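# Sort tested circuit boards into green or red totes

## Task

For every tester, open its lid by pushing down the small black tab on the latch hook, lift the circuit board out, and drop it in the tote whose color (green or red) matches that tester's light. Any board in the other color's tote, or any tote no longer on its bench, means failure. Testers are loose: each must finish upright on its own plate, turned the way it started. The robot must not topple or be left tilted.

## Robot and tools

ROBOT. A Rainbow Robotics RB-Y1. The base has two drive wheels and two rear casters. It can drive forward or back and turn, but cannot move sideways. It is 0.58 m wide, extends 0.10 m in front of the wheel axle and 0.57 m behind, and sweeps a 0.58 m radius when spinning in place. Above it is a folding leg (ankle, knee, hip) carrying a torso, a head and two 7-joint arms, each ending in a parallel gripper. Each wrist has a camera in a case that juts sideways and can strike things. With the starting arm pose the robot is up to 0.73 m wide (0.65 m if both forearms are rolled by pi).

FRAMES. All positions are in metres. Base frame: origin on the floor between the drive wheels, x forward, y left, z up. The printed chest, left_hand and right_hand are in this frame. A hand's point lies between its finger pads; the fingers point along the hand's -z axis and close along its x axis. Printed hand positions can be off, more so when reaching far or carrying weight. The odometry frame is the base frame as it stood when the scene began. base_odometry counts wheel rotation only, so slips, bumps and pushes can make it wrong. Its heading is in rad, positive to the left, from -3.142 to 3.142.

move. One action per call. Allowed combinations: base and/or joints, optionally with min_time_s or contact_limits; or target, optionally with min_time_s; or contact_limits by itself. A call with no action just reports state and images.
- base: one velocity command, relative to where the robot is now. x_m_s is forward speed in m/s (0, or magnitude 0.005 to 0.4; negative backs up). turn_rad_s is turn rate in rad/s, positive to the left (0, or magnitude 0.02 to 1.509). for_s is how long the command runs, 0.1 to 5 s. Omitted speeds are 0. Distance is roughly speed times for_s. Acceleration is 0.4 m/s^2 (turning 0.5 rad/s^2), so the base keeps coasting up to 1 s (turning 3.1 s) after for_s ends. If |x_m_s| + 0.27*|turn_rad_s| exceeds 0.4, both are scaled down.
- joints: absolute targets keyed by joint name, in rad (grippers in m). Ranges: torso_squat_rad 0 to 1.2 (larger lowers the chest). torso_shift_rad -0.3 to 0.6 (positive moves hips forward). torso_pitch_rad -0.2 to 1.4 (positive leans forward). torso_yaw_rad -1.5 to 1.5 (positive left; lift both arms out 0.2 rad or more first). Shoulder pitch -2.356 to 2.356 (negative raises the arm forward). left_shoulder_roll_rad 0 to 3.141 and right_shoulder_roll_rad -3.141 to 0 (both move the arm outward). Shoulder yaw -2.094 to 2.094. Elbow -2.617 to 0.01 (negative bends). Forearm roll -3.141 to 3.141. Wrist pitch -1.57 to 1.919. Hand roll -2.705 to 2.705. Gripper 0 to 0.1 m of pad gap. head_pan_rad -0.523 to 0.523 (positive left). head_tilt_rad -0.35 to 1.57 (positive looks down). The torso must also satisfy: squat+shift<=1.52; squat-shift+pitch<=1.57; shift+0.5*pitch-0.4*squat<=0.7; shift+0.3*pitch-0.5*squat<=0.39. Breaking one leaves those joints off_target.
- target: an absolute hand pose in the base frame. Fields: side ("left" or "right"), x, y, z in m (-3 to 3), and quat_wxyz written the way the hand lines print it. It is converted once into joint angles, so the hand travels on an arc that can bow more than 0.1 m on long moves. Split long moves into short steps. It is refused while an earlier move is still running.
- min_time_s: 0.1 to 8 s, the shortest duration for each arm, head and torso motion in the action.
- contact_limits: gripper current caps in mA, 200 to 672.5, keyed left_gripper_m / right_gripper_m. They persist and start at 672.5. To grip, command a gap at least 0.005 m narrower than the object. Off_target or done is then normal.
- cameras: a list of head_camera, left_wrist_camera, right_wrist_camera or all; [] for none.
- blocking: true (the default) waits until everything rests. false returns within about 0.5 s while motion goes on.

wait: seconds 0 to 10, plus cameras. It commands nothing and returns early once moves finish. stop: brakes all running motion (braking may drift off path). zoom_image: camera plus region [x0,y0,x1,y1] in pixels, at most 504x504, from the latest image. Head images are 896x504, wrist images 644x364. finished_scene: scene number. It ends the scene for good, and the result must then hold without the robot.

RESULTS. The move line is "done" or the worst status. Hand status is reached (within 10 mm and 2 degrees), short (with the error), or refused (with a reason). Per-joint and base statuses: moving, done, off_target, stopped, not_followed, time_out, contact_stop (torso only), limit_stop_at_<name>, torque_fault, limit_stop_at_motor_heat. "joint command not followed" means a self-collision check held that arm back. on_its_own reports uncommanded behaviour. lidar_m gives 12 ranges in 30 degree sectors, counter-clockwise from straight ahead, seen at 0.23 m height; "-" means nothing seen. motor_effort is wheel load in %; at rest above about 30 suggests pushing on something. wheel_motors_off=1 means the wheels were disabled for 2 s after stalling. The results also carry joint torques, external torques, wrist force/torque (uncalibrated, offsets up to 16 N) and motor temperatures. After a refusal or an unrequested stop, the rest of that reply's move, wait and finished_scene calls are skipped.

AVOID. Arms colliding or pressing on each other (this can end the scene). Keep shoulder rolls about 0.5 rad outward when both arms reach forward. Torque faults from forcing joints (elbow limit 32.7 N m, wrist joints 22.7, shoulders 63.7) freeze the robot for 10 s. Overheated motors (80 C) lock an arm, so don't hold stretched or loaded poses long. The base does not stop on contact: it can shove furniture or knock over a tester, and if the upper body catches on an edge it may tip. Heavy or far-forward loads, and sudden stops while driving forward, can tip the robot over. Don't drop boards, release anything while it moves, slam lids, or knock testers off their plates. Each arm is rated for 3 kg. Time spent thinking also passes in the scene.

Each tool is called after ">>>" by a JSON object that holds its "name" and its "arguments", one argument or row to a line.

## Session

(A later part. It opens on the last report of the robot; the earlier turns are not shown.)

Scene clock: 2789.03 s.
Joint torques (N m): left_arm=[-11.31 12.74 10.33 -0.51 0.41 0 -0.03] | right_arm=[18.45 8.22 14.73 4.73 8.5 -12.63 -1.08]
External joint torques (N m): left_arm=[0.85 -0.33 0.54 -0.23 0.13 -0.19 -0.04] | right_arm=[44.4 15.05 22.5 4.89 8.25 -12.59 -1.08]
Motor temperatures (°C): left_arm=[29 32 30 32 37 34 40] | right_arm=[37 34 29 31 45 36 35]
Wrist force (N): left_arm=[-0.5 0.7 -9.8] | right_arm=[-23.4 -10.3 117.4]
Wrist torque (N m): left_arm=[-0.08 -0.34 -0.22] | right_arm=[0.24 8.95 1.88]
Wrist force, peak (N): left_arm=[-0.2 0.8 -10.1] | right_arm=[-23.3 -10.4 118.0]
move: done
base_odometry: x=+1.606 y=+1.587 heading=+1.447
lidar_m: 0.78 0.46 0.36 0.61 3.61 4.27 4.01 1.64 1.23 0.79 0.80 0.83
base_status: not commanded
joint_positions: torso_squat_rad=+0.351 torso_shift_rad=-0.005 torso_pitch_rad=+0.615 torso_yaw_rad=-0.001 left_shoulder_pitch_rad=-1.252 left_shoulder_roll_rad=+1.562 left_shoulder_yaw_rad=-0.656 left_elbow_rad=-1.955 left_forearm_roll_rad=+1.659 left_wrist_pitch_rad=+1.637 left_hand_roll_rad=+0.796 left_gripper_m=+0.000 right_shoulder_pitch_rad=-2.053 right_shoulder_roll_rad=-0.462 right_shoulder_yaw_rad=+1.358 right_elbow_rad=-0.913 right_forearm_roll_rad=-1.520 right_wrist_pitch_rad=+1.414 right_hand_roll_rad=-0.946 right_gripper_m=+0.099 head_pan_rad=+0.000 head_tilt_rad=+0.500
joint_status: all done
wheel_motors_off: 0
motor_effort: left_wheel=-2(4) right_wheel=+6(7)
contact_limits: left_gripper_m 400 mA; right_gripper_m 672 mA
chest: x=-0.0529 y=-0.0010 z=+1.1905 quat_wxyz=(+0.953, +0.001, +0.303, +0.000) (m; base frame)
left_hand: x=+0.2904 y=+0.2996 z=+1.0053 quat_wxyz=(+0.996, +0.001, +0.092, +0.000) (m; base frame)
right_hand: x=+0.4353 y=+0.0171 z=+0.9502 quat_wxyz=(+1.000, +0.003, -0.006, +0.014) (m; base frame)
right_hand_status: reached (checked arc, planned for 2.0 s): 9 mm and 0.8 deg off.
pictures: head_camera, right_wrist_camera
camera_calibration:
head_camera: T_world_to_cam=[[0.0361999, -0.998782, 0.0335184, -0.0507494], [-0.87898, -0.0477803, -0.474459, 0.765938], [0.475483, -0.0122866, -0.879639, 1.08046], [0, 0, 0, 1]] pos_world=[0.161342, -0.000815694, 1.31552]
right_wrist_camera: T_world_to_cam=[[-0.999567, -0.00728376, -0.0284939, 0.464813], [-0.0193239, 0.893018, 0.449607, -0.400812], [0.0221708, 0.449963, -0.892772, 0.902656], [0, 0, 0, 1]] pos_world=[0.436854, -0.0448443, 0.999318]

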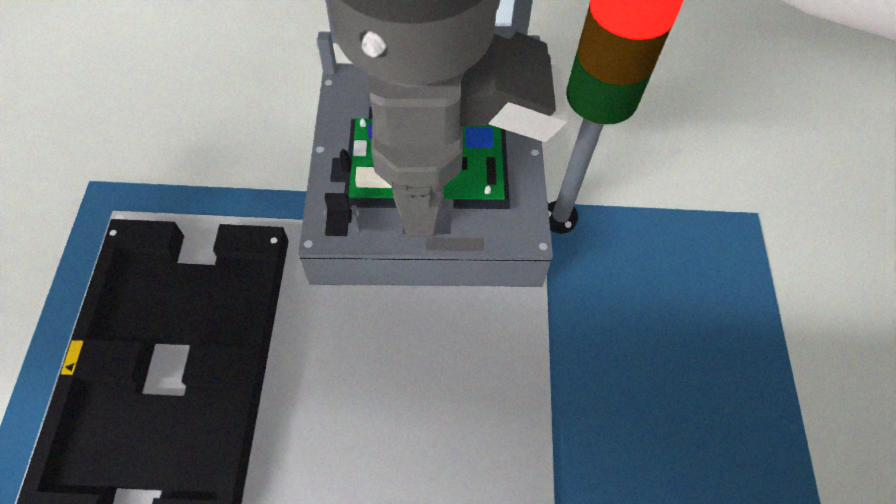

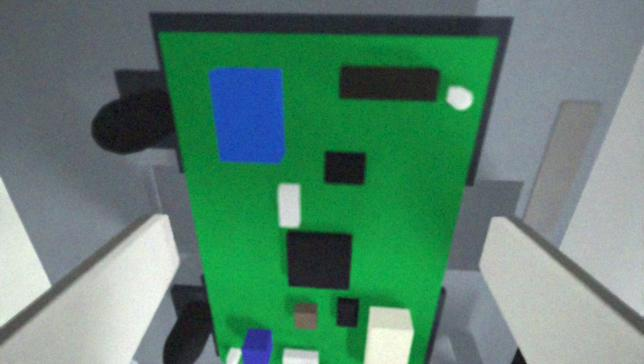

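>>> {"name": "move", "arguments": {
  "target": {"side":"right","x":0.434,"y":0.010,"z":0.962,"quat_wxyz":[0.9999,0,0,0.016]},
  "min_time_s": 2,
  "cameras": []
}}

>>> {"name": "move", "arguments": {
  "joints": {"right_gripper_m":0.095},
  "cameras": ["head_camera","right_wrist_camera"]
}}

>>> {"name": "zoom_image", "arguments": {
  "camera": "head_camera",
  "region": [290, 90, 570, 300]
}}

Scene clock: 2806.63 s.
Joint torques (N m): left_arm=[-11.32 12.53 10.23 -0.62 0.48 0.12 -0.02] | right_arm=[-25.45 -17.24 -6.71 2.35 1.64 3.44 0.45]
External joint torques (N m): left_arm=[0.81 -0.57 0.46 -0.3 0.19 -0.08 -0.03] | right_arm=[0.45 -10.33 1.25 2.5 1.41 3.45 0.45]
Motor temperatures (°C): left_arm=[29 32 30 32 37 34 40] | right_arm=[37 34 29 31 48 40 36]
Wrist force (N): left_arm=[0.1 0.9 -9.9] | right_arm=[3.3 28.0 -19.9]
Wrist torque (N m): left_arm=[-0.12 -0.29 -0.22] | right_arm=[-0.45 0.84 0.40]
Wrist force, peak (N): left_arm=[-0.3 0.7 -10.1] | right_arm=[-23.4 -10.1 117.9]
move: done
base_odometry: x=+1.606 y=+1.587 heading=+1.447
lidar_m: 0.79 0.46 0.34 0.60 3.61 4.26 4.01 1.63 1.23 0.78 0.82 0.82
base_status: not commanded
joint_positions: torso_squat_rad=+0.351 torso_shift_rad=-0.003 torso_pitch_rad=+0.620 torso_yaw_rad=+0.000 left_shoulder_pitch_rad=-1.252 left_shoulder_roll_rad=+1.562 left_shoulder_yaw_rad=-0.656 left_elbow_rad=-1.955 left_forearm_roll_rad=+1.659 left_wrist_pitch_rad=+1.637 left_hand_roll_rad=+0.796 left_gripper_m=+0.000 right_shoulder_pitch_rad=-2.067 right_shoulder_roll_rad=-0.488 right_shoulder_yaw_rad=+1.350 right_elbow_rad=-0.942 right_forearm_roll_rad=-1.537 right_wrist_pitch_rad=+1.445 right_hand_roll_rad=-0.944 right_gripper_m=+0.099 head_pan_rad=+0.000 head_tilt_rad=+0.500
joint_status: all done
wheel_motors_off: 0
motor_effort: left_wheel=-1(4) right_wheel=+1(8)
contact_limits: left_gripper_m 400 mA; right_gripper_m 672 mA
chest: x=-0.0504 y=-0.0005 z=+1.1897 quat_wxyz=(+0.952, +0.000, +0.305, +0.000) (m; base frame)
left_hand: x=+0.2918 y=+0.3003 z=+1.0026 quat_wxyz=(+0.996, +0.001, +0.095, +0.001) (m; base frame)
right_hand: x=+0.4347 y=+0.0125 z=+0.9581 quat_wxyz=(+1.000, +0.000, +0.003, +0.018) (m; base frame)
right_hand_status: reached (checked arc, planned for 2.0 s): 5 mm and 0.4 deg off.
pictures: none
No camera images: "cameras" was empty.

Scene clock: 2807.10 s.
Joint torques (N m): left_arm=[-11.19 12.56 10.1 -0.51 0.53 0.06 -0.06] | right_arm=[-25.59 -17.25 -6.56 2.51 1.66 3.38 0.48]
External joint torques (N m): left_arm=[0.94 -0.53 0.33 -0.19 0.24 -0.14 -0.07] | right_arm=[0.31 -10.34 1.4 2.66 1.43 3.39 0.48]
Motor temperatures (°C): left_arm=[29 32 30 32 37 34 40] | right_arm=[37 34 29 31 48 40 36]
Wrist force (N): left_arm=[-0.1 0.8 -9.8] | right_arm=[3.4 27.8 -20.5]
Wrist torque (N m): left_arm=[-0.11 -0.30 -0.22] | right_arm=[-0.42 0.85 0.41]
Wrist force, peak (N): left_arm=[-0.4 0.8 -10.1] | right_arm=[3.5 28.2 -20.5]
move: done
base_odometry: x=+1.606 y=+1.587 heading=+1.447
lidar_m: 0.79 0.46 0.35 0.60 3.60 4.26 4.00 1.63 1.22 0.79 0.81 0.82
base_status: not commanded
joint_positions: torso_squat_rad=+0.351 torso_shift_rad=-0.003 torso_pitch_rad=+0.620 torso_yaw_rad=+0.000 left_shoulder_pitch_rad=-1.252 left_shoulder_roll_rad=+1.562 left_shoulder_yaw_rad=-0.656 left_elbow_rad=-1.955 left_forearm_roll_rad=+1.659 left_wrist_pitch_rad=+1.637 left_hand_roll_rad=+0.796 left_gripper_m=+0.000 right_shoulder_pitch_rad=-2.067 right_shoulder_roll_rad=-0.488 right_shoulder_yaw_rad=+1.350 right_elbow_rad=-0.942 right_forearm_roll_rad=-1.537 right_wrist_pitch_rad=+1.445 right_hand_roll_rad=-0.944 right_gripper_m=+0.095 head_pan_rad=+0.000 head_tilt_rad=+0.500
joint_status: all done
wheel_motors_off: 0
motor_effort: left_wheel=-1(3) right_wheel=+0(1)
contact_limits: left_gripper_m 400 mA; right_gripper_m 672 mA
chest: x=-0.0504 y=-0.0005 z=+1.1897 quat_wxyz=(+0.952, +0.000, +0.305, +0.000) (m; base frame)
left_hand: x=+0.2918 y=+0.3003 z=+1.0026 quat_wxyz=(+0.996, +0.001, +0.095, +0.001) (m; base frame)
right_hand: x=+0.4347 y=+0.0125 z=+0.9581 quat_wxyz=(+1.000, +0.000, +0.003, +0.018) (m; base frame)
pictures: head_camera, right_wrist_camera
camera_calibration:
head_camera: T_world_to_cam=[[0.0370177, -0.998742, 0.0338184, -0.050652], [-0.881331, -0.0485805, -0.469995, 0.762394], [0.471046, -0.0124071, -0.882021, 1.08119], [0, 0, 0, 1]] pos_world=[0.164507, -0.000136498, 1.31366]
right_wrist_camera: T_world_to_cam=[[-0.99982, -0.0155408, -0.0108555, 0.447683], [-0.0187475, 0.895445, 0.444777, -0.395977], [0.00280834, 0.4449, -0.895576, 0.923], [0, 0, 0, 1]] pos_world=[0.437587, -0.0491101, 1.0076]

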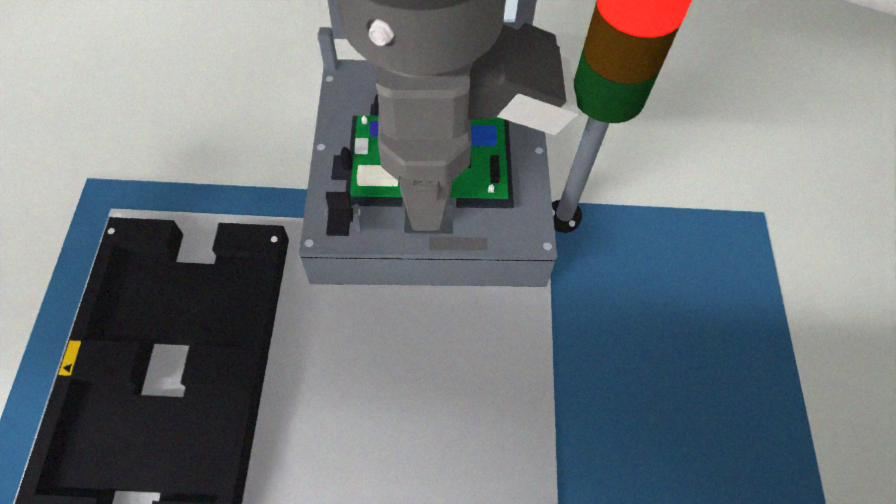

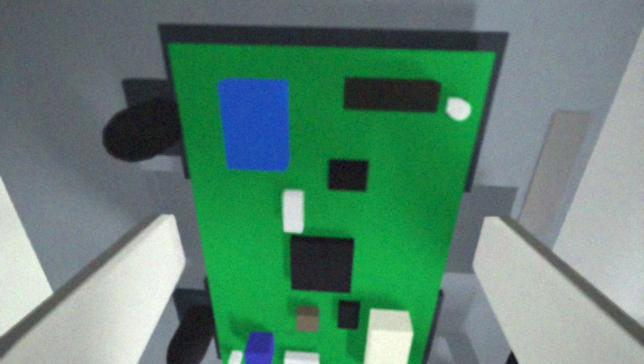

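Scaled by 1.800 from the camera's 896x504 image, which has a finer 1280x720 frame.

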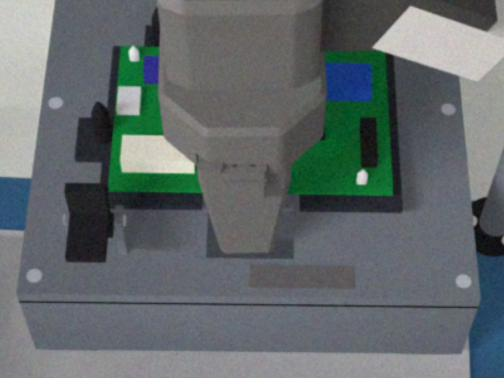

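>>> {"name": "move", "arguments": {
  "target": {"side":"right","x":0.434,"y":0.010,"z":0.98,"quat_wxyz":[0.9999,0,0,0.016]},
  "min_time_s": 1.5,
  "cameras": ["right_wrist_camera"]
}}

>>> {"name": "move", "arguments": {
  "target": {"side":"right","x":0.434,"y":0.010,"z":0.956,"quat_wxyz":[0.9999,0,0,0.016]},
  "min_time_s": 2,
  "cameras": ["head_camera","right_wrist_camera"]
}}

Scene clock: 2814.87 s.
Joint torques (N m): left_arm=[-11.34 12.55 10.34 -0.44 0.42 0.03 0] | right_arm=[-25.47 -18.87 -6.35 2.88 1.92 4.1 -0.36]
External joint torques (N m): left_arm=[0.8 -0.54 0.57 -0.12 0.13 -0.17 -0.01] | right_arm=[0.37 -11.82 1.95 2.94 1.68 4.1 -0.36]
Motor temperatures (°C): left_arm=[29 32 30 32 37 34 40] | right_arm=[37 34 29 31 47 39 36]
Wrist force (N): left_arm=[0.1 0.7 -9.9] | right_arm=[4.5 31.4 -21.4]
Wrist torque (N m): left_arm=[-0.11 -0.27 -0.22] | right_arm=[-0.54 0.90 0.50]
Wrist force, peak (N): left_arm=[-0.1 0.7 -10.1] | right_arm=[2.9 32.0 -22.2]
move: done
base_odometry: x=+1.606 y=+1.587 heading=+1.447
lidar_m: 0.79 0.46 0.35 0.60 3.60 4.26 4.00 1.63 1.23 0.78 0.81 0.83
base_status: not commanded
joint_positions: torso_squat_rad=+0.351 torso_shift_rad=-0.003 torso_pitch_rad=+0.620 torso_yaw_rad=+0.000 left_shoulder_pitch_rad=-1.252 left_shoulder_roll_rad=+1.562 left_shoulder_yaw_rad=-0.656 left_elbow_rad=-1.955 left_forearm_roll_rad=+1.659 left_wrist_pitch_rad=+1.637 left_hand_roll_rad=+0.796 left_gripper_m=+0.000 right_shoulder_pitch_rad=-2.098 right_shoulder_roll_rad=-0.518 right_shoulder_yaw_rad=+1.337 right_elbow_rad=-0.991 right_forearm_roll_rad=-1.550 right_wrist_pitch_rad=+1.479 right_hand_roll_rad=-0.969 right_gripper_m=+0.095 head_pan_rad=+0.000 head_tilt_rad=+0.500
joint_status: all done
wheel_motors_off: 0
motor_effort: left_wheel=-2(2) right_wheel=+0(2)
contact_limits: left_gripper_m 400 mA; right_gripper_m 672 mA
chest: x=-0.0503 y=-0.0005 z=+1.1897 quat_wxyz=(+0.952, +0.000, +0.305, +0.000) (m; base frame)
left_hand: x=+0.2918 y=+0.3003 z=+1.0026 quat_wxyz=(+0.996, +0.001, +0.095, +0.001) (m; base frame)
right_hand: x=+0.4334 y=+0.0121 z=+0.9788 quat_wxyz=(+1.000, +0.000, +0.001, +0.018) (m; base frame)
right_hand_status: reached (checked arc, planned for 1.5 s): 2 mm and 0.3 deg off.
pictures: right_wrist_camera
camera_calibration:
right_wrist_camera: T_world_to_cam=[[-0.999753, -0.0159297, -0.015488, 0.451121], [-0.0211555, 0.895503, 0.444553, -0.403577], [0.00678793, 0.444771, -0.895619, 0.94001], [0, 0, 0, 1]] pos_world=[0.436091, -0.0494987, 1.02829]

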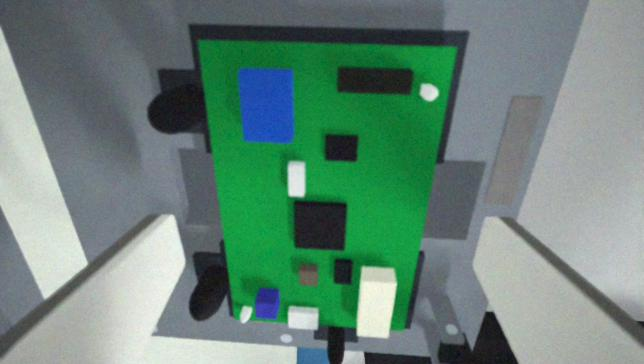

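Scene clock: 2817.20 s.
Joint torques (N m): left_arm=[-11.2 12.64 10.27 -0.57 0.46 0.06 0.05] | right_arm=[-14.76 -13.61 -1.36 4.81 2.17 1.8 0.71]
External joint torques (N m): left_arm=[0.93 -0.46 0.49 -0.25 0.17 -0.14 0.04] | right_arm=[11.04 -6.71 6.8 4.97 1.93 1.81 0.71]
Motor temperatures (°C): left_arm=[29 32 30 32 37 34 40] | right_arm=[37 34 29 31 47 39 36]
Wrist force (N): left_arm=[-0.1 0.9 -9.8] | right_arm=[0.8 32.7 -2.6]
Wrist torque (N m): left_arm=[-0.11 -0.29 -0.21] | right_arm=[-2.28 0.83 0.17]
Wrist force, peak (N): left_arm=[-0.5 0.8 -10.0] | right_arm=[4.6 31.4 -21.6]
move: done
base_odometry: x=+1.606 y=+1.587 heading=+1.447
lidar_m: 0.79 0.46 0.35 0.60 3.61 4.26 4.00 1.64 1.23 0.78 0.81 0.82
base_status: not commanded
joint_positions: torso_squat_rad=+0.351 torso_shift_rad=-0.003 torso_pitch_rad=+0.620 torso_yaw_rad=+0.000 left_shoulder_pitch_rad=-1.252 left_shoulder_roll_rad=+1.562 left_shoulder_yaw_rad=-0.656 left_elbow_rad=-1.955 left_forearm_roll_rad=+1.659 left_wrist_pitch_rad=+1.637 left_hand_roll_rad=+0.796 left_gripper_m=+0.000 right_shoulder_pitch_rad=-2.062 right_shoulder_roll_rad=-0.501 right_shoulder_yaw_rad=+1.352 right_elbow_rad=-0.973 right_forearm_roll_rad=-1.530 right_wrist_pitch_rad=+1.437 right_hand_roll_rad=-0.962 right_gripper_m=+0.095 head_pan_rad=+0.000 head_tilt_rad=+0.500
joint_status: all done
wheel_motors_off: 0
motor_effort: left_wheel=-2(2) right_wheel=+1(2)
contact_limits: left_gripper_m 400 mA; right_gripper_m 672 mA
chest: x=-0.0506 y=-0.0004 z=+1.1898 quat_wxyz=(+0.952, +0.000, +0.305, +0.000) (m; base frame)
left_hand: x=+0.2916 y=+0.3004 z=+1.0028 quat_wxyz=(+0.996, +0.001, +0.094, +0.001) (m; base frame)
right_hand: x=+0.4336 y=+0.0121 z=+0.9576 quat_wxyz=(+1.000, +0.002, -0.001, +0.018) (m; base frame)
right_hand_status: reached (checked arc, planned for 2.0 s): 3 mm and 0.3 deg off.
pictures: head_camera, right_wrist_camera
camera_calibration:
head_camera: T_world_to_cam=[[0.037156, -0.99873, 0.0340164, -0.0507329], [-0.881151, -0.0488002, -0.470309, 0.762654], [0.471372, -0.0124988, -0.881846, 1.08113], [0, 0, 0, 1]] pos_world=[0.164282, 0.0000620745, 1.3138]
right_wrist_camera: T_world_to_cam=[[-0.999707, -0.0148524, -0.0191014, 0.454395], [-0.0218253, 0.894329, 0.446878, -0.396122], [0.0104457, 0.447164, -0.894391, 0.918252], [0, 0, 0, 1]] pos_world=[0.436025, -0.0495969, 1.00697]

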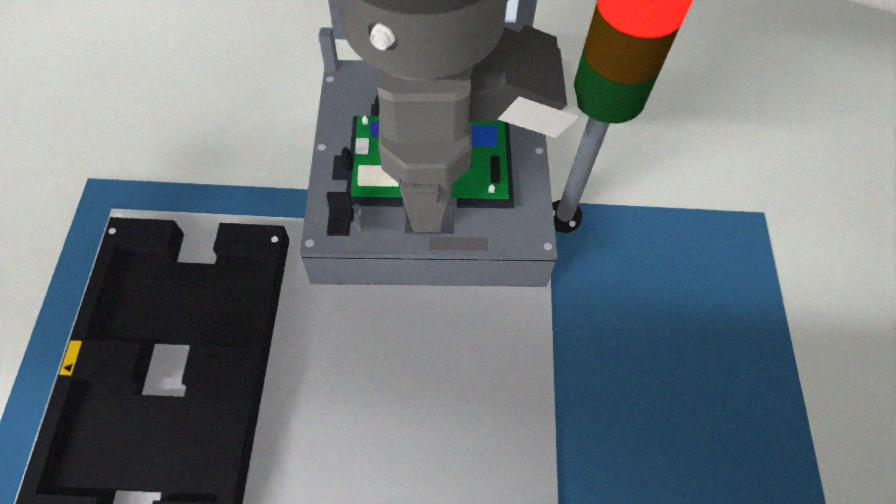

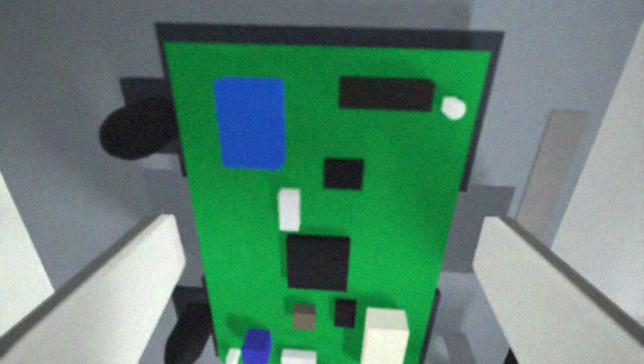

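>>> {"name": "move", "arguments": {
  "target": {"side":"right","x":0.43,"y":0.018,"z":1.0,"quat_wxyz":[0.9999,0,0,0.014]},
  "min_time_s": 1.5,
  "cameras": []
}}

>>> {"name": "move", "arguments": {
  "target": {"side":"right","x":0.40,"y":0.0,"z":1.12,"quat_wxyz":[1,0,0,0]},
  "min_time_s": 2,
  "cameras": []
}}

>>> {"name": "move", "arguments": {
  "target": {"side":"right","x":0.30,"y":-0.33,"z":1.12,"quat_wxyz":[1,0,0,0]},
  "min_time_s": 3,
  "cameras": []
}}

>>> {"name": "move", "arguments": {
  "target": {"side":"left","x":0.37,"y":0.05,"z":1.05,"quat_wxyz":[1,0,0,0.014]},
  "min_time_s": 4
}}

Scene clock: 2845.70 s.
Joint torques (N m): left_arm=[-11.18 12.63 10.14 -0.58 0.51 0.1 -0.09] | right_arm=[-24.68 -8.83 -9.26 -0.47 -0.26 0.26 -0.34]
External joint torques (N m): left_arm=[0.95 -0.47 0.37 -0.26 0.23 -0.1 -0.1] | right_arm=[1.12 -1.68 -0.84 -0.51 -0.5 0.26 -0.34]
Motor temperatures (°C): left_arm=[29 32 30 32 37 34 40] | right_arm=[36 34 29 32 46 37 36]
Wrist force (N): left_arm=[-0.1 0.6 -10.0] | right_arm=[2.2 10.5 -13.2]
Wrist torque (N m): left_arm=[-0.07 -0.31 -0.22] | right_arm=[0.00 0.83 0.50]
Wrist force, peak (N): left_arm=[-0.1 0.9 -10.1] | right_arm=[10.6 31.3 -17.6]
move: done
base_odometry: x=+1.606 y=+1.587 heading=+1.447
lidar_m: 0.79 0.46 0.36 0.60 3.60 4.26 4.01 1.64 1.23 0.78 0.81 0.82
base_status: not commanded
joint_positions: torso_squat_rad=+0.351 torso_shift_rad=-0.003 torso_pitch_rad=+0.620 torso_yaw_rad=-0.001 left_shoulder_pitch_rad=-1.252 left_shoulder_roll_rad=+1.562 left_shoulder_yaw_rad=-0.656 left_elbow_rad=-1.955 left_forearm_roll_rad=+1.659 left_wrist_pitch_rad=+1.637 left_hand_roll_rad=+0.796 left_gripper_m=+0.000 right_shoulder_pitch_rad=-2.135 right_shoulder_roll_rad=-0.522 right_shoulder_yaw_rad=+1.322 right_elbow_rad=-1.007 right_forearm_roll_rad=-1.566 right_wrist_pitch_rad=+1.517 right_hand_roll_rad=-0.998 right_gripper_m=+0.095 head_pan_rad=+0.000 head_tilt_rad=+0.500
joint_status: all done
wheel_motors_off: 0
motor_effort: left_wheel=+1(2) right_wheel=-1(2)
contact_limits: left_gripper_m 400 mA; right_gripper_m 672 mA
chest: x=-0.0503 y=-0.0006 z=+1.1897 quat_wxyz=(+0.952, +0.000, +0.305, +0.000) (m; base frame)
left_hand: x=+0.2919 y=+0.3001 z=+1.0026 quat_wxyz=(+0.996, +0.001, +0.095, +0.000) (m; base frame)
right_hand: x=+0.4301 y=+0.0177 z=+0.9996 quat_wxyz=(+1.000, +0.000, +0.000, +0.014) (m; base frame)
right_hand_status: reached (checked arc, planned for 1.5 s): 0 mm and 0.0 deg off.
pictures: none
No camera images: "cameras" was empty.

Scene clock: 2848.03 s.
Joint torques (N m): left_arm=[-11.19 12.52 10.17 -0.52 0.44 0.1 -0.04] | right_arm=[-23.35 -8.53 -10.3 0.42 -0.21 0.23 -0.39]
External joint torques (N m): left_arm=[0.94 -0.58 0.4 -0.2 0.16 -0.1 -0.05] | right_arm=[1 -1.35 -0.91 -0.44 -0.44 0.23 -0.39]
Motor temperatures (°C): left_arm=[29 32 30 32 37 34 40] | right_arm=[36 34 29 32 46 37 36]
Wrist force (N): left_arm=[-0.1 0.9 -9.9] | right_arm=[2.1 10.6 -13.2]
Wrist torque (N m): left_arm=[-0.11 -0.30 -0.22] | right_arm=[-0.03 0.84 0.50]
Wrist force, peak (N): left_arm=[-0.3 1.0 -10.1] | right_arm=[6.6 21.5 -27.7]
move: done
base_odometry: x=+1.606 y=+1.587 heading=+1.447
lidar_m: 0.78 0.46 0.35 0.60 3.61 4.26 4.00 1.63 1.24 0.78 0.81 0.82
base_status: not commanded
joint_positions: torso_squat_rad=+0.351 torso_shift_rad=-0.003 torso_pitch_rad=+0.620 torso_yaw_rad=-0.001 left_shoulder_pitch_rad=-1.252 left_shoulder_roll_rad=+1.562 left_shoulder_yaw_rad=-0.656 left_elbow_rad=-1.955 left_forearm_roll_rad=+1.659 left_wrist_pitch_rad=+1.637 left_hand_roll_rad=+0.796 left_gripper_m=+0.000 right_shoulder_pitch_rad=-2.307 right_shoulder_roll_rad=-0.690 right_shoulder_yaw_rad=+1.220 right_elbow_rad=-1.230 right_forearm_roll_rad=-1.698 right_wrist_pitch_rad=+1.732 right_hand_roll_rad=-1.149 right_gripper_m=+0.095 head_pan_rad=+0.000 head_tilt_rad=+0.500
joint_status: all done
wheel_motors_off: 0
motor_effort: left_wheel=-1(2) right_wheel=-1(3)
contact_limits: left_gripper_m 400 mA; right_gripper_m 672 mA
chest: x=-0.0504 y=-0.0007 z=+1.1897 quat_wxyz=(+0.952, +0.000, +0.305, +0.000) (m; base frame)
left_hand: x=+0.2918 y=+0.3000 z=+1.0027 quat_wxyz=(+0.996, +0.001, +0.094, +0.000) (m; base frame)
right_hand: x=+0.4000 y=+0.0000 z=+1.1199 quat_wxyz=(+1.000, +0.000, +0.000, +0.000) (m; base frame)
right_hand_status: reached (checked arc, planned for 2.0 s): 0 mm and 0.0 deg off.
pictures: none
No camera images: "cameras" was empty.

Scene clock: 2851.37 s.
Joint torques (N m): left_arm=[-11.15 12.77 10.07 -0.47 0.45 0.06 0.02] | right_arm=[-8.19 -7.67 -10.49 2.21 -0.19 -0.25 0.2]
External joint torques (N m): left_arm=[0.98 -0.33 0.3 -0.16 0.16 -0.14 0.01] | right_arm=[1.97 -0.87 -0.58 -0.56 -0.47 -0.24 0.2]
Motor temperatures (°C): left_arm=[29 32 30 32 37 34 40] | right_arm=[36 34 29 32 46 36 36]
Wrist force (N): left_arm=[-0.2 0.7 -9.7] | right_arm=[2.6 10.7 -13.1]
Wrist torque (N m): left_arm=[-0.10 -0.31 -0.21] | right_arm=[-0.03 0.86 0.54]
Wrist force, peak (N): left_arm=[-0.3 0.9 -10.0] | right_arm=[2.1 10.8 -13.3]
move: done
base_odometry: x=+1.606 y=+1.587 heading=+1.447
lidar_m: 0.79 0.46 0.36 0.60 3.61 4.26 4.01 1.63 1.23 0.78 0.81 0.82
base_status: not commanded
joint_positions: torso_squat_rad=+0.351 torso_shift_rad=-0.003 torso_pitch_rad=+0.620 torso_yaw_rad=-0.001 left_shoulder_pitch_rad=-1.252 left_shoulder_roll_rad=+1.562 left_shoulder_yaw_rad=-0.656 left_elbow_rad=-1.955 left_forearm_roll_rad=+1.659 left_wrist_pitch_rad=+1.637 left_hand_roll_rad=+0.796 left_gripper_m=+0.000 right_shoulder_pitch_rad=-1.969 right_shoulder_roll_rad=-1.899 right_shoulder_yaw_rad=+1.146 right_elbow_rad=-2.025 right_forearm_roll_rad=-1.880 right_wrist_pitch_rad=+1.601 right_hand_roll_rad=-0.715 right_gripper_m=+0.095 head_pan_rad=+0.000 head_tilt_rad=+0.500
joint_status: all done
wheel_motors_off: 0
motor_effort: left_wheel=+0(2) right_wheel=-1(2)
contact_limits: left_gripper_m 400 mA; right_gripper_m 672 mA
chest: x=-0.0504 y=-0.0007 z=+1.1897 quat_wxyz=(+0.952, +0.000, +0.305, +0.000) (m; base frame)
left_hand: x=+0.2918 y=+0.3000 z=+1.0027 quat_wxyz=(+0.996, +0.001, +0.094, +0.000) (m; base frame)
right_hand: x=+0.2995 y=-0.3297 z=+1.1206 quat_wxyz=(+1.000, -0.006, -0.002, -0.003) (m; base frame)
right_hand_status: reached (checked arc, planned for 3.0 s): 1 mm and 0.8 deg off.
pictures: none
No camera images: "cameras" was empty.

Scene clock: 2855.70 s.
Joint torques (N m): left_arm=[-19.97 4.04 7.99 -0.87 0.08 0.29 0.29] | right_arm=[-8.48 -7.39 -10.71 2.3 -0.14 -0.39 0.26]
External joint torques (N m): left_arm=[0.52 -1.85 -1.64 1.11 0.04 0.33 0.29] | right_arm=[1.68 -0.59 -0.8 -0.47 -0.41 -0.38 0.26]
Motor temperatures (°C): left_arm=[29 32 30 32 37 34 40] | right_arm=[36 34 29 32 46 36 36]
Wrist force (N): left_arm=[-1.5 0.5 -9.6] | right_arm=[2.2 10.7 -13.2]
Wrist torque (N m): left_arm=[-0.09 -0.37 -0.24] | right_arm=[-0.03 0.82 0.53]
Wrist force, peak (N): left_arm=[-0.4 0.5 -10.2] | right_arm=[2.6 10.6 -13.5]
move: done
base_odometry: x=+1.606 y=+1.587 heading=+1.447
lidar_m: 0.79 0.46 0.35 0.61 3.61 4.26 4.00 1.63 1.23 0.78 0.81 0.82
base_status: not commanded
joint_positions: torso_squat_rad=+0.351 torso_shift_rad=-0.003 torso_pitch_rad=+0.620 torso_yaw_rad=-0.001 left_shoulder_pitch_rad=-1.852 left_shoulder_roll_rad=+0.773 left_shoulder_yaw_rad=-0.851 left_elbow_rad=-1.626 left_forearm_roll_rad=+1.377 left_wrist_pitch_rad=+1.878 left_hand_roll_rad=+1.282 left_gripper_m=+0.000 right_shoulder_pitch_rad=-1.969 right_shoulder_roll_rad=-1.899 right_shoulder_yaw_rad=+1.146 right_elbow_rad=-2.025 right_forearm_roll_rad=-1.880 right_wrist_pitch_rad=+1.601 right_hand_roll_rad=-0.715 right_gripper_m=+0.095 head_pan_rad=+0.000 head_tilt_rad=+0.500
joint_status: all done
wheel_motors_off: 0
motor_effort: left_wheel=+1(2) right_wheel=-1(3)
contact_limits: left_gripper_m 400 mA; right_gripper_m 672 mA
chest: x=-0.0504 y=-0.0007 z=+1.1897 quat_wxyz=(+0.952, +0.000, +0.305, +0.000) (m; base frame)
left_hand: x=+0.3700 y=+0.0501 z=+1.0501 quat_wxyz=(+1.000, +0.000, +0.000, +0.014) (m; base frame)
left_hand_status: reached (checked arc, planned for 4.0 s): 0 mm and 0.0 deg off.
right_hand: x=+0.2995 y=-0.3297 z=+1.1206 quat_wxyz=(+1.000, -0.006, -0.002, -0.003) (m; base frame)
pictures: head_camera, left_wrist_camera, right_wrist_camera
camera_calibration:
head_camera: T_world_to_cam=[[0.0367293, -0.998758, 0.0336549, -0.0506583], [-0.88132, -0.0482497, -0.47005, 0.762434], [0.471091, -0.0123961, -0.881998, 1.08118], [0, 0, 0, 1]] pos_world=[0.164475, -0.000405796, 1.31369]
left_wrist_camera: T_world_to_cam=[[0.998975, 0.0436402, -0.0120479, -0.360525], [0.0439564, -0.871248, 0.488871, -0.451705], [0.0108377, -0.488899, -0.872273, 1.00547], [0, 0, 0, 1]] pos_world=[0.369113, 0.113759, 1.09353]
right_wrist_camera: T_world_to_cam=[[-0.999459, 0.0252077, -0.021123, 0.333776], [0.0135846, 0.901349, 0.432879, -0.158745], [0.0299511, 0.432358, -0.901204, 1.21514], [0, 0, 0, 1]] pos_world=[0.299357, -0.390706, 1.17086]

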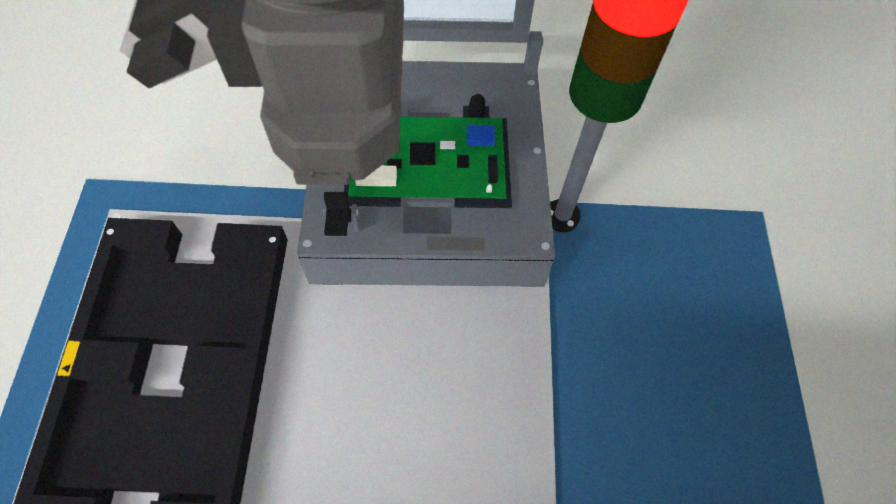

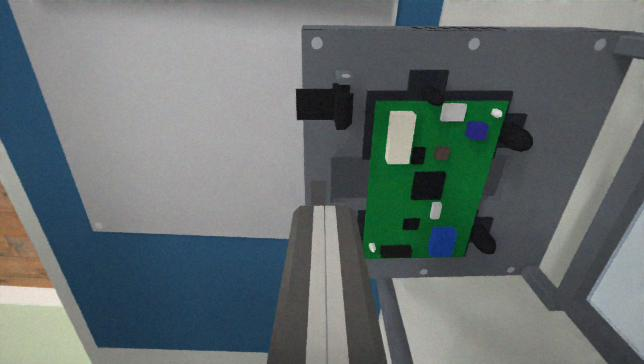

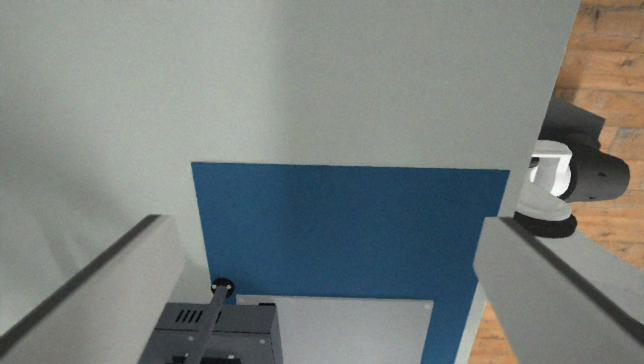

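>>> {"name": "move", "arguments": {
  "target": {"side":"left","x":0.388,"y":0.014,"z":0.98,"quat_wxyz":[1,0,0,0.016]},
  "min_time_s": 3,
  "cameras": ["head_camera","left_wrist_camera"]
}}

>>> {"name": "zoom_image", "arguments": {
  "camera": "head_camera",
  "region": [290, 90, 570, 300]
}}

Scene clock: 2872.10 s.
Joint torques (N m): left_arm=[-19.19 3.41 7.97 -1.75 0.06 -0.31 -0.18] | right_arm=[-8.29 -7.57 -10.43 2.29 -0.18 -0.3 0.22]
External joint torques (N m): left_arm=[2.34 -1.83 -1.33 1.27 0.02 -0.26 -0.18] | right_arm=[1.87 -0.77 -0.52 -0.48 -0.46 -0.3 0.22]
Motor temperatures (°C): left_arm=[30 31 30 32 37 34 40] | right_arm=[36 34 29 31 46 36 35]
Wrist force (N): left_arm=[-1.4 0.7 -9.7] | right_arm=[2.1 10.6 -13.2]
Wrist torque (N m): left_arm=[-0.11 -0.35 -0.22] | right_arm=[-0.01 0.83 0.51]
Wrist force, peak (N): left_arm=[-1.5 1.2 -10.3] | right_arm=[2.3 10.9 -13.4]
move: done
base_odometry: x=+1.606 y=+1.587 heading=+1.447
lidar_m: 0.79 0.46 0.36 0.60 3.61 4.27 4.01 1.64 1.23 0.78 0.81 0.82
base_status: not commanded
joint_positions: torso_squat_rad=+0.351 torso_shift_rad=-0.003 torso_pitch_rad=+0.620 torso_yaw_rad=-0.001 left_shoulder_pitch_rad=-1.808 left_shoulder_roll_rad=+0.619 left_shoulder_yaw_rad=-0.951 left_elbow_rad=-1.419 left_forearm_roll_rad=+1.235 left_wrist_pitch_rad=+1.732 left_hand_roll_rad=+1.208 left_gripper_m=+0.000 right_shoulder_pitch_rad=-1.969 right_shoulder_roll_rad=-1.899 right_shoulder_yaw_rad=+1.146 right_elbow_rad=-2.025 right_forearm_roll_rad=-1.880 right_wrist_pitch_rad=+1.601 right_hand_roll_rad=-0.715 right_gripper_m=+0.095 head_pan_rad=+0.000 head_tilt_rad=+0.500
joint_status: all done
wheel_motors_off: 0
motor_effort: left_wheel=+0(2) right_wheel=-1(2)
contact_limits: left_gripper_m 400 mA; right_gripper_m 672 mA
chest: x=-0.0504 y=-0.0007 z=+1.1897 quat_wxyz=(+0.952, +0.000, +0.305, +0.000) (m; base frame)
left_hand: x=+0.3881 y=+0.0141 z=+0.9803 quat_wxyz=(+1.000, +0.000, +0.000, +0.016) (m; base frame)
left_hand_status: reached (checked arc, planned for 3.0 s): 0 mm and 0.1 deg off.
right_hand: x=+0.2995 y=-0.3297 z=+1.1206 quat_wxyz=(+1.000, -0.006, -0.002, -0.003) (m; base frame)
pictures: head_camera, left_wrist_camera
camera_calibration:
head_camera: T_world_to_cam=[[0.0367295, -0.998758, 0.0336547, -0.0506581], [-0.88132, -0.0482497, -0.47005, 0.762434], [0.471091, -0.0123958, -0.881998, 1.08118], [0, 0, 0, 1]] pos_world=[0.164475, -0.000405837, 1.31369]
left_wrist_camera: T_world_to_cam=[[0.998795, 0.0476962, -0.0115687, -0.378316], [0.0472595, -0.871072, 0.488876, -0.451057], [0.0132404, -0.488834, -0.872276, 0.92586], [0, 0, 0, 1]] pos_world=[0.386918, 0.0777325, 1.02374]

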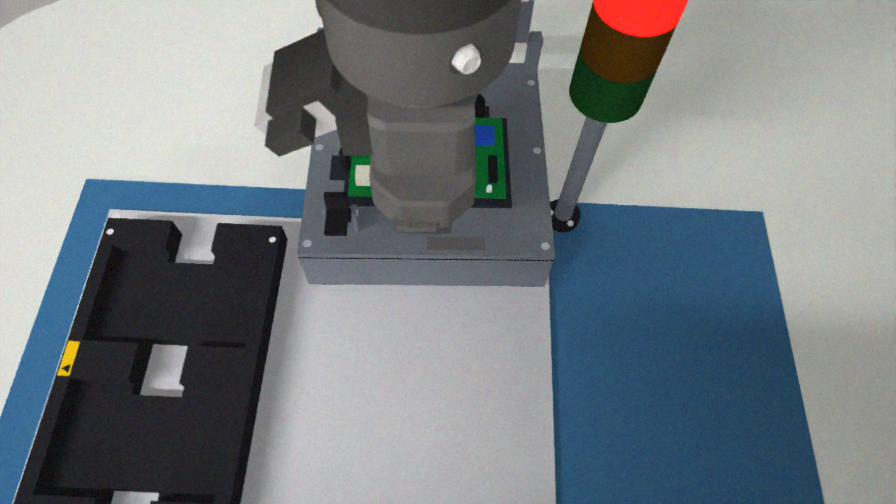

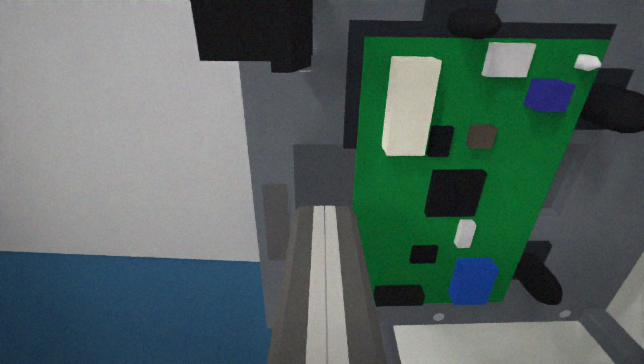

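Scaled by 1.800 from the camera's 896x504 image, which has a finer 1280x720 frame.

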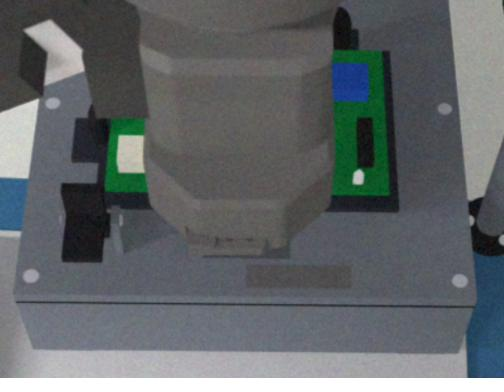

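>>> {"name": "move", "arguments": {
  "target": {"side":"left","x":0.388,"y":0.011,"z":0.95,"quat_wxyz":[1,0,0,0.016]},
  "min_time_s": 2,
  "cameras": ["head_camera","left_wrist_camera"]
}}

>>> {"name": "move", "arguments": {
  "target": {"side":"left","x":0.388,"y":0.011,"z":0.937,"quat_wxyz":[1,0,0,0.016]},
  "min_time_s": 2,
  "cameras": ["head_camera","left_wrist_camera"]
}}

Scene clock: 2884.80 s.
Joint torques (N m): left_arm=[-19.11 3.18 7.58 -1.91 0.11 -0.34 -0.25] | right_arm=[-8.02 -7.43 -10.88 2.28 -0.14 -0.34 0.3]
External joint torques (N m): left_arm=[2.36 -1.78 -1.56 1.41 0.07 -0.29 -0.25] | right_arm=[2.14 -0.63 -0.97 -0.49 -0.42 -0.33 0.3]
Motor temperatures (°C): left_arm=[30 31 30 32 37 34 40] | right_arm=[36 34 29 31 45 36 35]
Wrist force (N): left_arm=[-1.5 0.7 -9.8] | right_arm=[2.5 10.7 -12.8]
Wrist torque (N m): left_arm=[-0.09 -0.36 -0.22] | right_arm=[-0.05 0.86 0.52]
Wrist force, peak (N): left_arm=[-1.6 0.7 -10.1] | right_arm=[2.4 11.1 -13.4]
move: done
base_odometry: x=+1.606 y=+1.587 heading=+1.447
lidar_m: 0.79 0.47 0.35 0.60 3.60 4.27 4.01 1.64 1.24 0.78 0.81 0.82
base_status: not commanded
joint_positions: torso_squat_rad=+0.351 torso_shift_rad=-0.003 torso_pitch_rad=+0.620 torso_yaw_rad=-0.001 left_shoulder_pitch_rad=-1.767 left_shoulder_roll_rad=+0.592 left_shoulder_yaw_rad=-0.983 left_elbow_rad=-1.382 left_forearm_roll_rad=+1.193 left_wrist_pitch_rad=+1.672 left_hand_roll_rad=+1.190 left_gripper_m=+0.000 right_shoulder_pitch_rad=-1.969 right_shoulder_roll_rad=-1.899 right_shoulder_yaw_rad=+1.146 right_elbow_rad=-2.025 right_forearm_roll_rad=-1.880 right_wrist_pitch_rad=+1.601 right_hand_roll_rad=-0.715 right_gripper_m=+0.095 head_pan_rad=+0.000 head_tilt_rad=+0.500
joint_status: all done
wheel_motors_off: 0
motor_effort: left_wheel=+0(2) right_wheel=+0(2)
contact_limits: left_gripper_m 400 mA; right_gripper_m 672 mA
chest: x=-0.0504 y=-0.0007 z=+1.1897 quat_wxyz=(+0.952, +0.000, +0.305, +0.000) (m; base frame)
left_hand: x=+0.3881 y=+0.0111 z=+0.9503 quat_wxyz=(+1.000, +0.000, +0.000, +0.016) (m; base frame)
left_hand_status: reached (checked arc, planned for 2.0 s): 0 mm and 0.0 deg off.
right_hand: x=+0.2995 y=-0.3297 z=+1.1206 quat_wxyz=(+1.000, -0.006, -0.002, -0.003) (m; base frame)
pictures: head_camera, left_wrist_camera
camera_calibration:
head_camera: T_world_to_cam=[[0.0367297, -0.998758, 0.0336544, -0.0506579], [-0.88132, -0.0482498, -0.47005, 0.762434], [0.47109, -0.0123955, -0.881998, 1.08118], [0, 0, 0, 1]] pos_world=[0.164475, -0.000406007, 1.31368]
left_wrist_camera: T_world_to_cam=[[0.998794, 0.0476712, -0.011715, -0.378419], [0.0473108, -0.871131, 0.488766, -0.438924], [0.0130948, -0.488731, -0.872336, 0.89835], [0, 0, 0, 1]] pos_world=[0.386965, 0.0747308, 0.993762]

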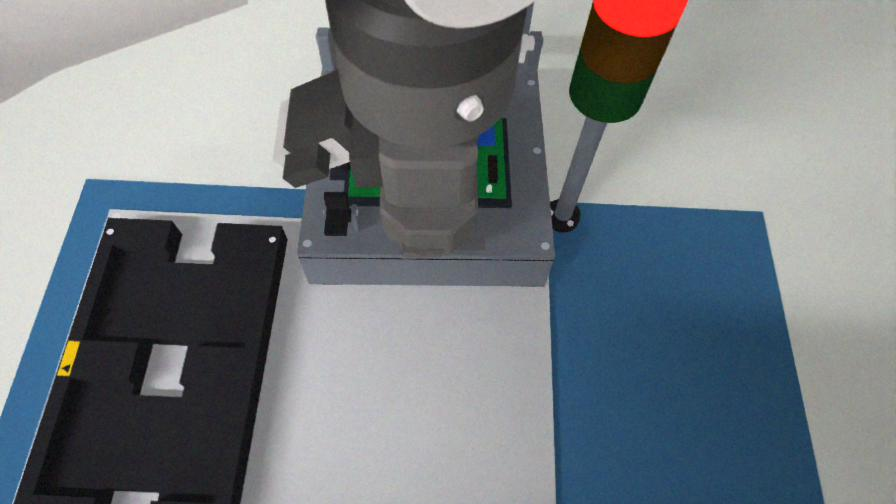

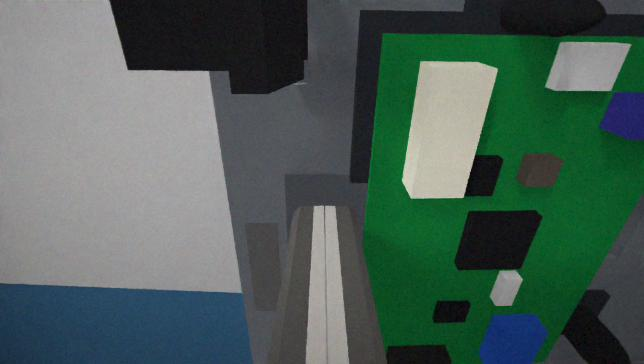

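Scene clock: 2887.13 s.
Joint torques (N m): left_arm=[-19.13 2.84 7.39 -2.1 0.01 -0.38 -0.3] | right_arm=[-8.14 -7.64 -10.85 2.2 -0.08 -0.34 0.24]
External joint torques (N m): left_arm=[2.27 -2.02 -1.67 1.32 -0.03 -0.33 -0.3] | right_arm=[2.02 -0.84 -0.94 -0.57 -0.35 -0.33 0.24]
Motor temperatures (°C): left_arm=[30 31 30 32 37 34 40] | right_arm=[36 34 29 31 45 36 35]
Wrist force (N): left_arm=[-1.5 0.7 -10.1] | right_arm=[2.3 10.6 -13.0]
Wrist torque (N m): left_arm=[-0.10 -0.38 -0.21] | right_arm=[-0.03 0.84 0.52]
Wrist force, peak (N): left_arm=[-1.6 0.8 -10.3] | right_arm=[2.5 10.8 -13.3]
move: done
base_odometry: x=+1.606 y=+1.587 heading=+1.447
lidar_m: 0.79 0.46 0.34 0.60 3.61 4.26 4.01 1.63 1.23 0.78 0.81 0.82
base_status: not commanded
joint_positions: torso_squat_rad=+0.351 torso_shift_rad=-0.003 torso_pitch_rad=+0.620 torso_yaw_rad=-0.001 left_shoulder_pitch_rad=-1.748 left_shoulder_roll_rad=+0.584 left_shoulder_yaw_rad=-0.996 left_elbow_rad=-1.369 left_forearm_roll_rad=+1.176 left_wrist_pitch_rad=+1.647 left_hand_roll_rad=+1.183 left_gripper_m=+0.000 right_shoulder_pitch_rad=-1.969 right_shoulder_roll_rad=-1.899 right_shoulder_yaw_rad=+1.146 right_elbow_rad=-2.025 right_forearm_roll_rad=-1.880 right_wrist_pitch_rad=+1.601 right_hand_roll_rad=-0.715 right_gripper_m=+0.095 head_pan_rad=+0.000 head_tilt_rad=+0.500
joint_status: all done
wheel_motors_off: 0
motor_effort: left_wheel=-2(2) right_wheel=+1(2)
contact_limits: left_gripper_m 400 mA; right_gripper_m 672 mA
chest: x=-0.0504 y=-0.0007 z=+1.1897 quat_wxyz=(+0.952, +0.000, +0.305, +0.000) (m; base frame)
left_hand: x=+0.3878 y=+0.0113 z=+0.9377 quat_wxyz=(+1.000, +0.000, +0.000, +0.016) (m; base frame)
left_hand_status: reached (checked arc, planned for 2.0 s): 1 mm and 0.0 deg off.
right_hand: x=+0.2995 y=-0.3297 z=+1.1206 quat_wxyz=(+1.000, -0.006, -0.002, -0.003) (m; base frame)
pictures: head_camera, left_wrist_camera
camera_calibration:
head_camera: T_world_to_cam=[[0.0367295, -0.998758, 0.0336544, -0.0506579], [-0.88132, -0.0482496, -0.470051, 0.762434], [0.471091, -0.0123955, -0.881998, 1.08118], [0, 0, 0, 1]] pos_world=[0.164475, -0.000406002, 1.31369]
left_wrist_camera: T_world_to_cam=[[0.998808, 0.0473759, -0.0117335, -0.378196], [0.0470648, -0.871238, 0.488599, -0.43227], [0.0129252, -0.488569, -0.87243, 0.887573], [0, 0, 0, 1]] pos_world=[0.386618, 0.0749476, 0.981114]

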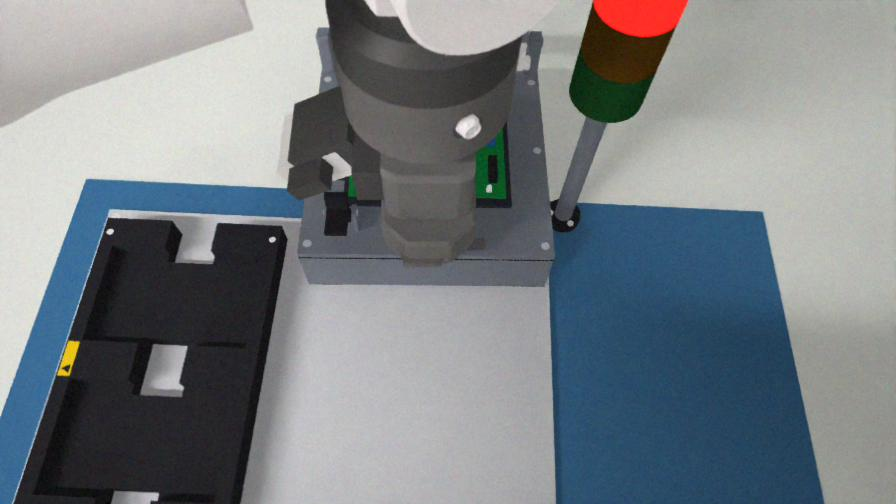

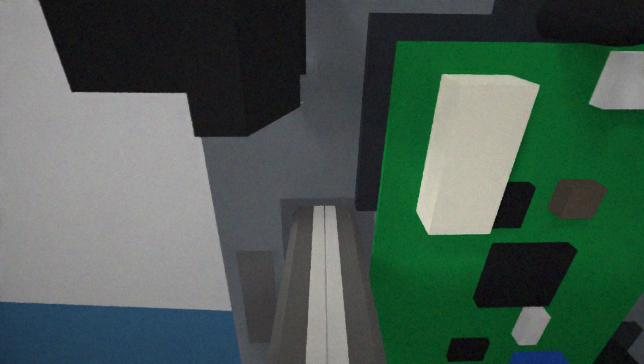

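>>> {"name": "move", "arguments": {
  "target": {"side":"left","x":0.36,"y":0.011,"z":0.937,"quat_wxyz":[1,0,0,0.016]},
  "min_time_s": 3,
  "cameras": ["head_camera"]
}}

>>> {"name": "move", "arguments": {
  "target": {"side":"left","x":0.33,"y":0.011,"z":0.937,"quat_wxyz":[1,0,0,0.016]},
  "min_time_s": 3,
  "cameras": ["head_camera"]
}}

Scene clock: 2895.27 s.
Joint torques (N m): left_arm=[-12.75 2.75 4.29 -5.53 3.51 2.28 0.51] | right_arm=[-8.08 -7.65 -10.91 2.22 -0.19 -0.34 0.23]
External joint torques (N m): left_arm=[7.61 -1.74 -5.07 -2.06 3.47 2.33 0.51] | right_arm=[2.08 -0.85 -0.99 -0.55 -0.47 -0.33 0.23]
Motor temperatures (°C): left_arm=[30 31 30 32 37 34 40] | right_arm=[35 34 29 31 45 36 35]
Wrist force (N): left_arm=[14.9 -3.1 -7.6] | right_arm=[2.4 10.7 -12.7]
Wrist torque (N m): left_arm=[-0.17 -0.68 -0.31] | right_arm=[-0.03 0.86 0.53]
Wrist force, peak (N): left_arm=[13.7 -0.1 -13.9] | right_arm=[2.4 10.9 -13.4]
move: done
base_odometry: x=+1.606 y=+1.587 heading=+1.447
lidar_m: 0.79 0.46 0.35 0.60 3.59 4.26 4.00 1.63 1.23 0.78 0.81 0.82
base_status: not commanded
joint_positions: torso_squat_rad=+0.351 torso_shift_rad=-0.003 torso_pitch_rad=+0.620 torso_yaw_rad=-0.001 left_shoulder_pitch_rad=-1.710 left_shoulder_roll_rad=+0.617 left_shoulder_yaw_rad=-1.001 left_elbow_rad=-1.521 left_forearm_roll_rad=+1.172 left_wrist_pitch_rad=+1.671 left_hand_roll_rad=+1.287 left_gripper_m=+0.000 right_shoulder_pitch_rad=-1.969 right_shoulder_roll_rad=-1.899 right_shoulder_yaw_rad=+1.146 right_elbow_rad=-2.025 right_forearm_roll_rad=-1.880 right_wrist_pitch_rad=+1.601 right_hand_roll_rad=-0.715 right_gripper_m=+0.095 head_pan_rad=+0.000 head_tilt_rad=+0.500
joint_status: all done
wheel_motors_off: 0
motor_effort: left_wheel=+0(2) right_wheel=+0(2)
contact_limits: left_gripper_m 400 mA; right_gripper_m 672 mA
chest: x=-0.0503 y=-0.0007 z=+1.1897 quat_wxyz=(+0.952, +0.000, +0.305, +0.000) (m; base frame)
left_hand: x=+0.3611 y=+0.0107 z=+0.9379 quat_wxyz=(+1.000, -0.001, -0.001, +0.016) (m; base frame)
left_hand_status: reached (checked arc, planned for 3.0 s): 1 mm and 0.2 deg off.
right_hand: x=+0.2996 y=-0.3297 z=+1.1205 quat_wxyz=(+1.000, -0.006, -0.002, -0.003) (m; base frame)
pictures: head_camera
camera_calibration:
head_camera: T_world_to_cam=[[0.0366992, -0.998759, 0.0336755, -0.0506883], [-0.881398, -0.0482308, -0.469907, 0.762367], [0.470948, -0.0124363, -0.882074, 1.08118], [0, 0, 0, 1]] pos_world=[0.164631, -0.00040993, 1.31363]

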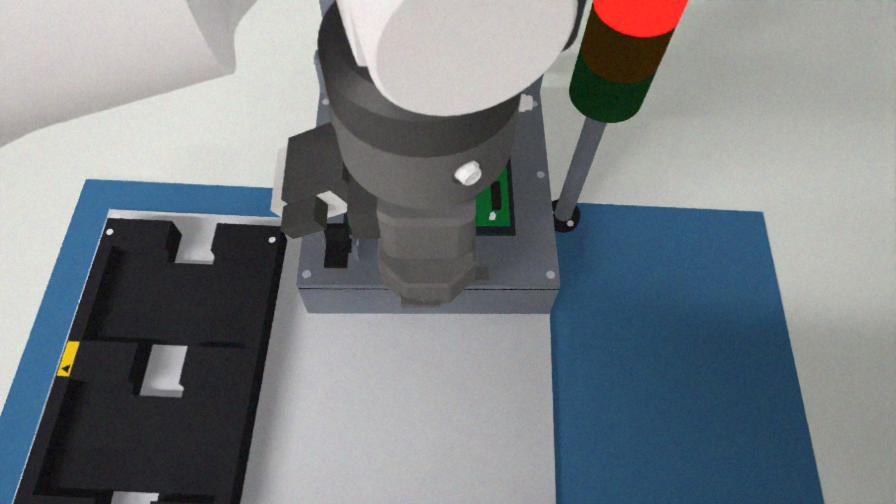

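Scene clock: 2898.60 s.
Joint torques (N m): left_arm=[-11.6 1.89 4.11 -5.93 3.68 1.86 0.3] | right_arm=[-8.09 -7.57 -10.71 2.35 -0.19 -0.32 0.22]
External joint torques (N m): left_arm=[7.62 -2.18 -5.34 -2.4 3.63 1.91 0.3] | right_arm=[2.07 -0.76 -0.79 -0.42 -0.47 -0.31 0.22]
Motor temperatures (°C): left_arm=[30 31 30 32 38 34 40] | right_arm=[35 34 29 31 45 36 35]
Wrist force (N): left_arm=[15.1 -2.9 -6.6] | right_arm=[2.5 10.5 -12.8]
Wrist torque (N m): left_arm=[-0.22 -0.64 -0.19] | right_arm=[0.01 0.87 0.51]
Wrist force, peak (N): left_arm=[14.0 2.7 -13.1] | right_arm=[2.3 10.8 -13.5]
move: done
base_odometry: x=+1.606 y=+1.587 heading=+1.447
lidar_m: 0.79 0.46 0.36 0.60 3.60 4.27 4.00 1.63 1.24 0.78 0.81 0.82
base_status: not commanded
joint_positions: torso_squat_rad=+0.351 torso_shift_rad=-0.003 torso_pitch_rad=+0.620 torso_yaw_rad=-0.001 left_shoulder_pitch_rad=-1.673 left_shoulder_roll_rad=+0.642 left_shoulder_yaw_rad=-1.010 left_elbow_rad=-1.672 left_forearm_roll_rad=+1.167 left_wrist_pitch_rad=+1.697 left_hand_roll_rad=+1.397 left_gripper_m=+0.000 right_shoulder_pitch_rad=-1.969 right_shoulder_roll_rad=-1.899 right_shoulder_yaw_rad=+1.146 right_elbow_rad=-2.025 right_forearm_roll_rad=-1.880 right_wrist_pitch_rad=+1.601 right_hand_roll_rad=-0.715 right_gripper_m=+0.095 head_pan_rad=+0.000 head_tilt_rad=+0.500
joint_status: all done
wheel_motors_off: 0
motor_effort: left_wheel=+0(2) right_wheel=+0(2)
contact_limits: left_gripper_m 400 mA; right_gripper_m 672 mA
chest: x=-0.0503 y=-0.0007 z=+1.1897 quat_wxyz=(+0.952, +0.000, +0.305, +0.000) (m; base frame)
left_hand: x=+0.3311 y=+0.0108 z=+0.9379 quat_wxyz=(+1.000, -0.001, -0.001, +0.017) (m; base frame)
left_hand_status: reached (checked arc, planned for 3.0 s): 1 mm and 0.2 deg off.
right_hand: x=+0.2996 y=-0.3297 z=+1.1205 quat_wxyz=(+1.000, -0.006, -0.002, -0.003) (m; base frame)
pictures: head_camera
camera_calibration:
head_camera: T_world_to_cam=[[0.0366918, -0.998759, 0.0336809, -0.050695], [-0.881394, -0.0482269, -0.469914, 0.762375], [0.470955, -0.0124441, -0.882069, 1.08117], [0, 0, 0, 1]] pos_world=[0.164628, -0.000410812, 1.31363]

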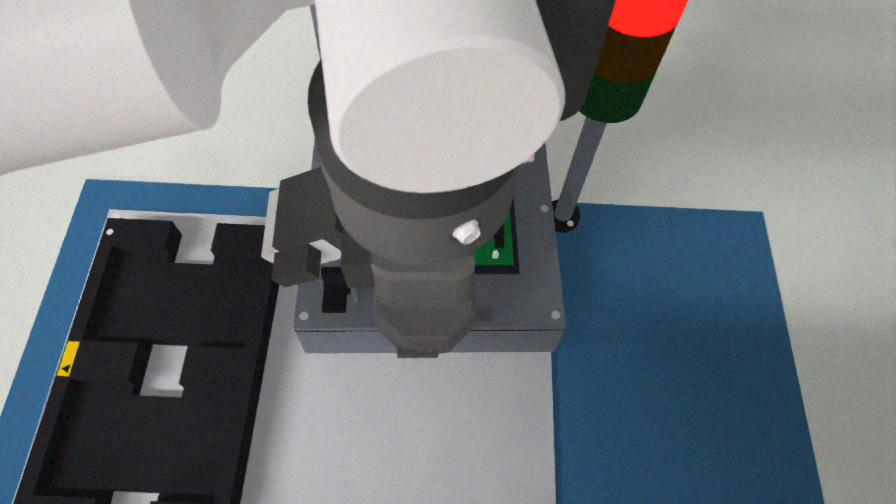

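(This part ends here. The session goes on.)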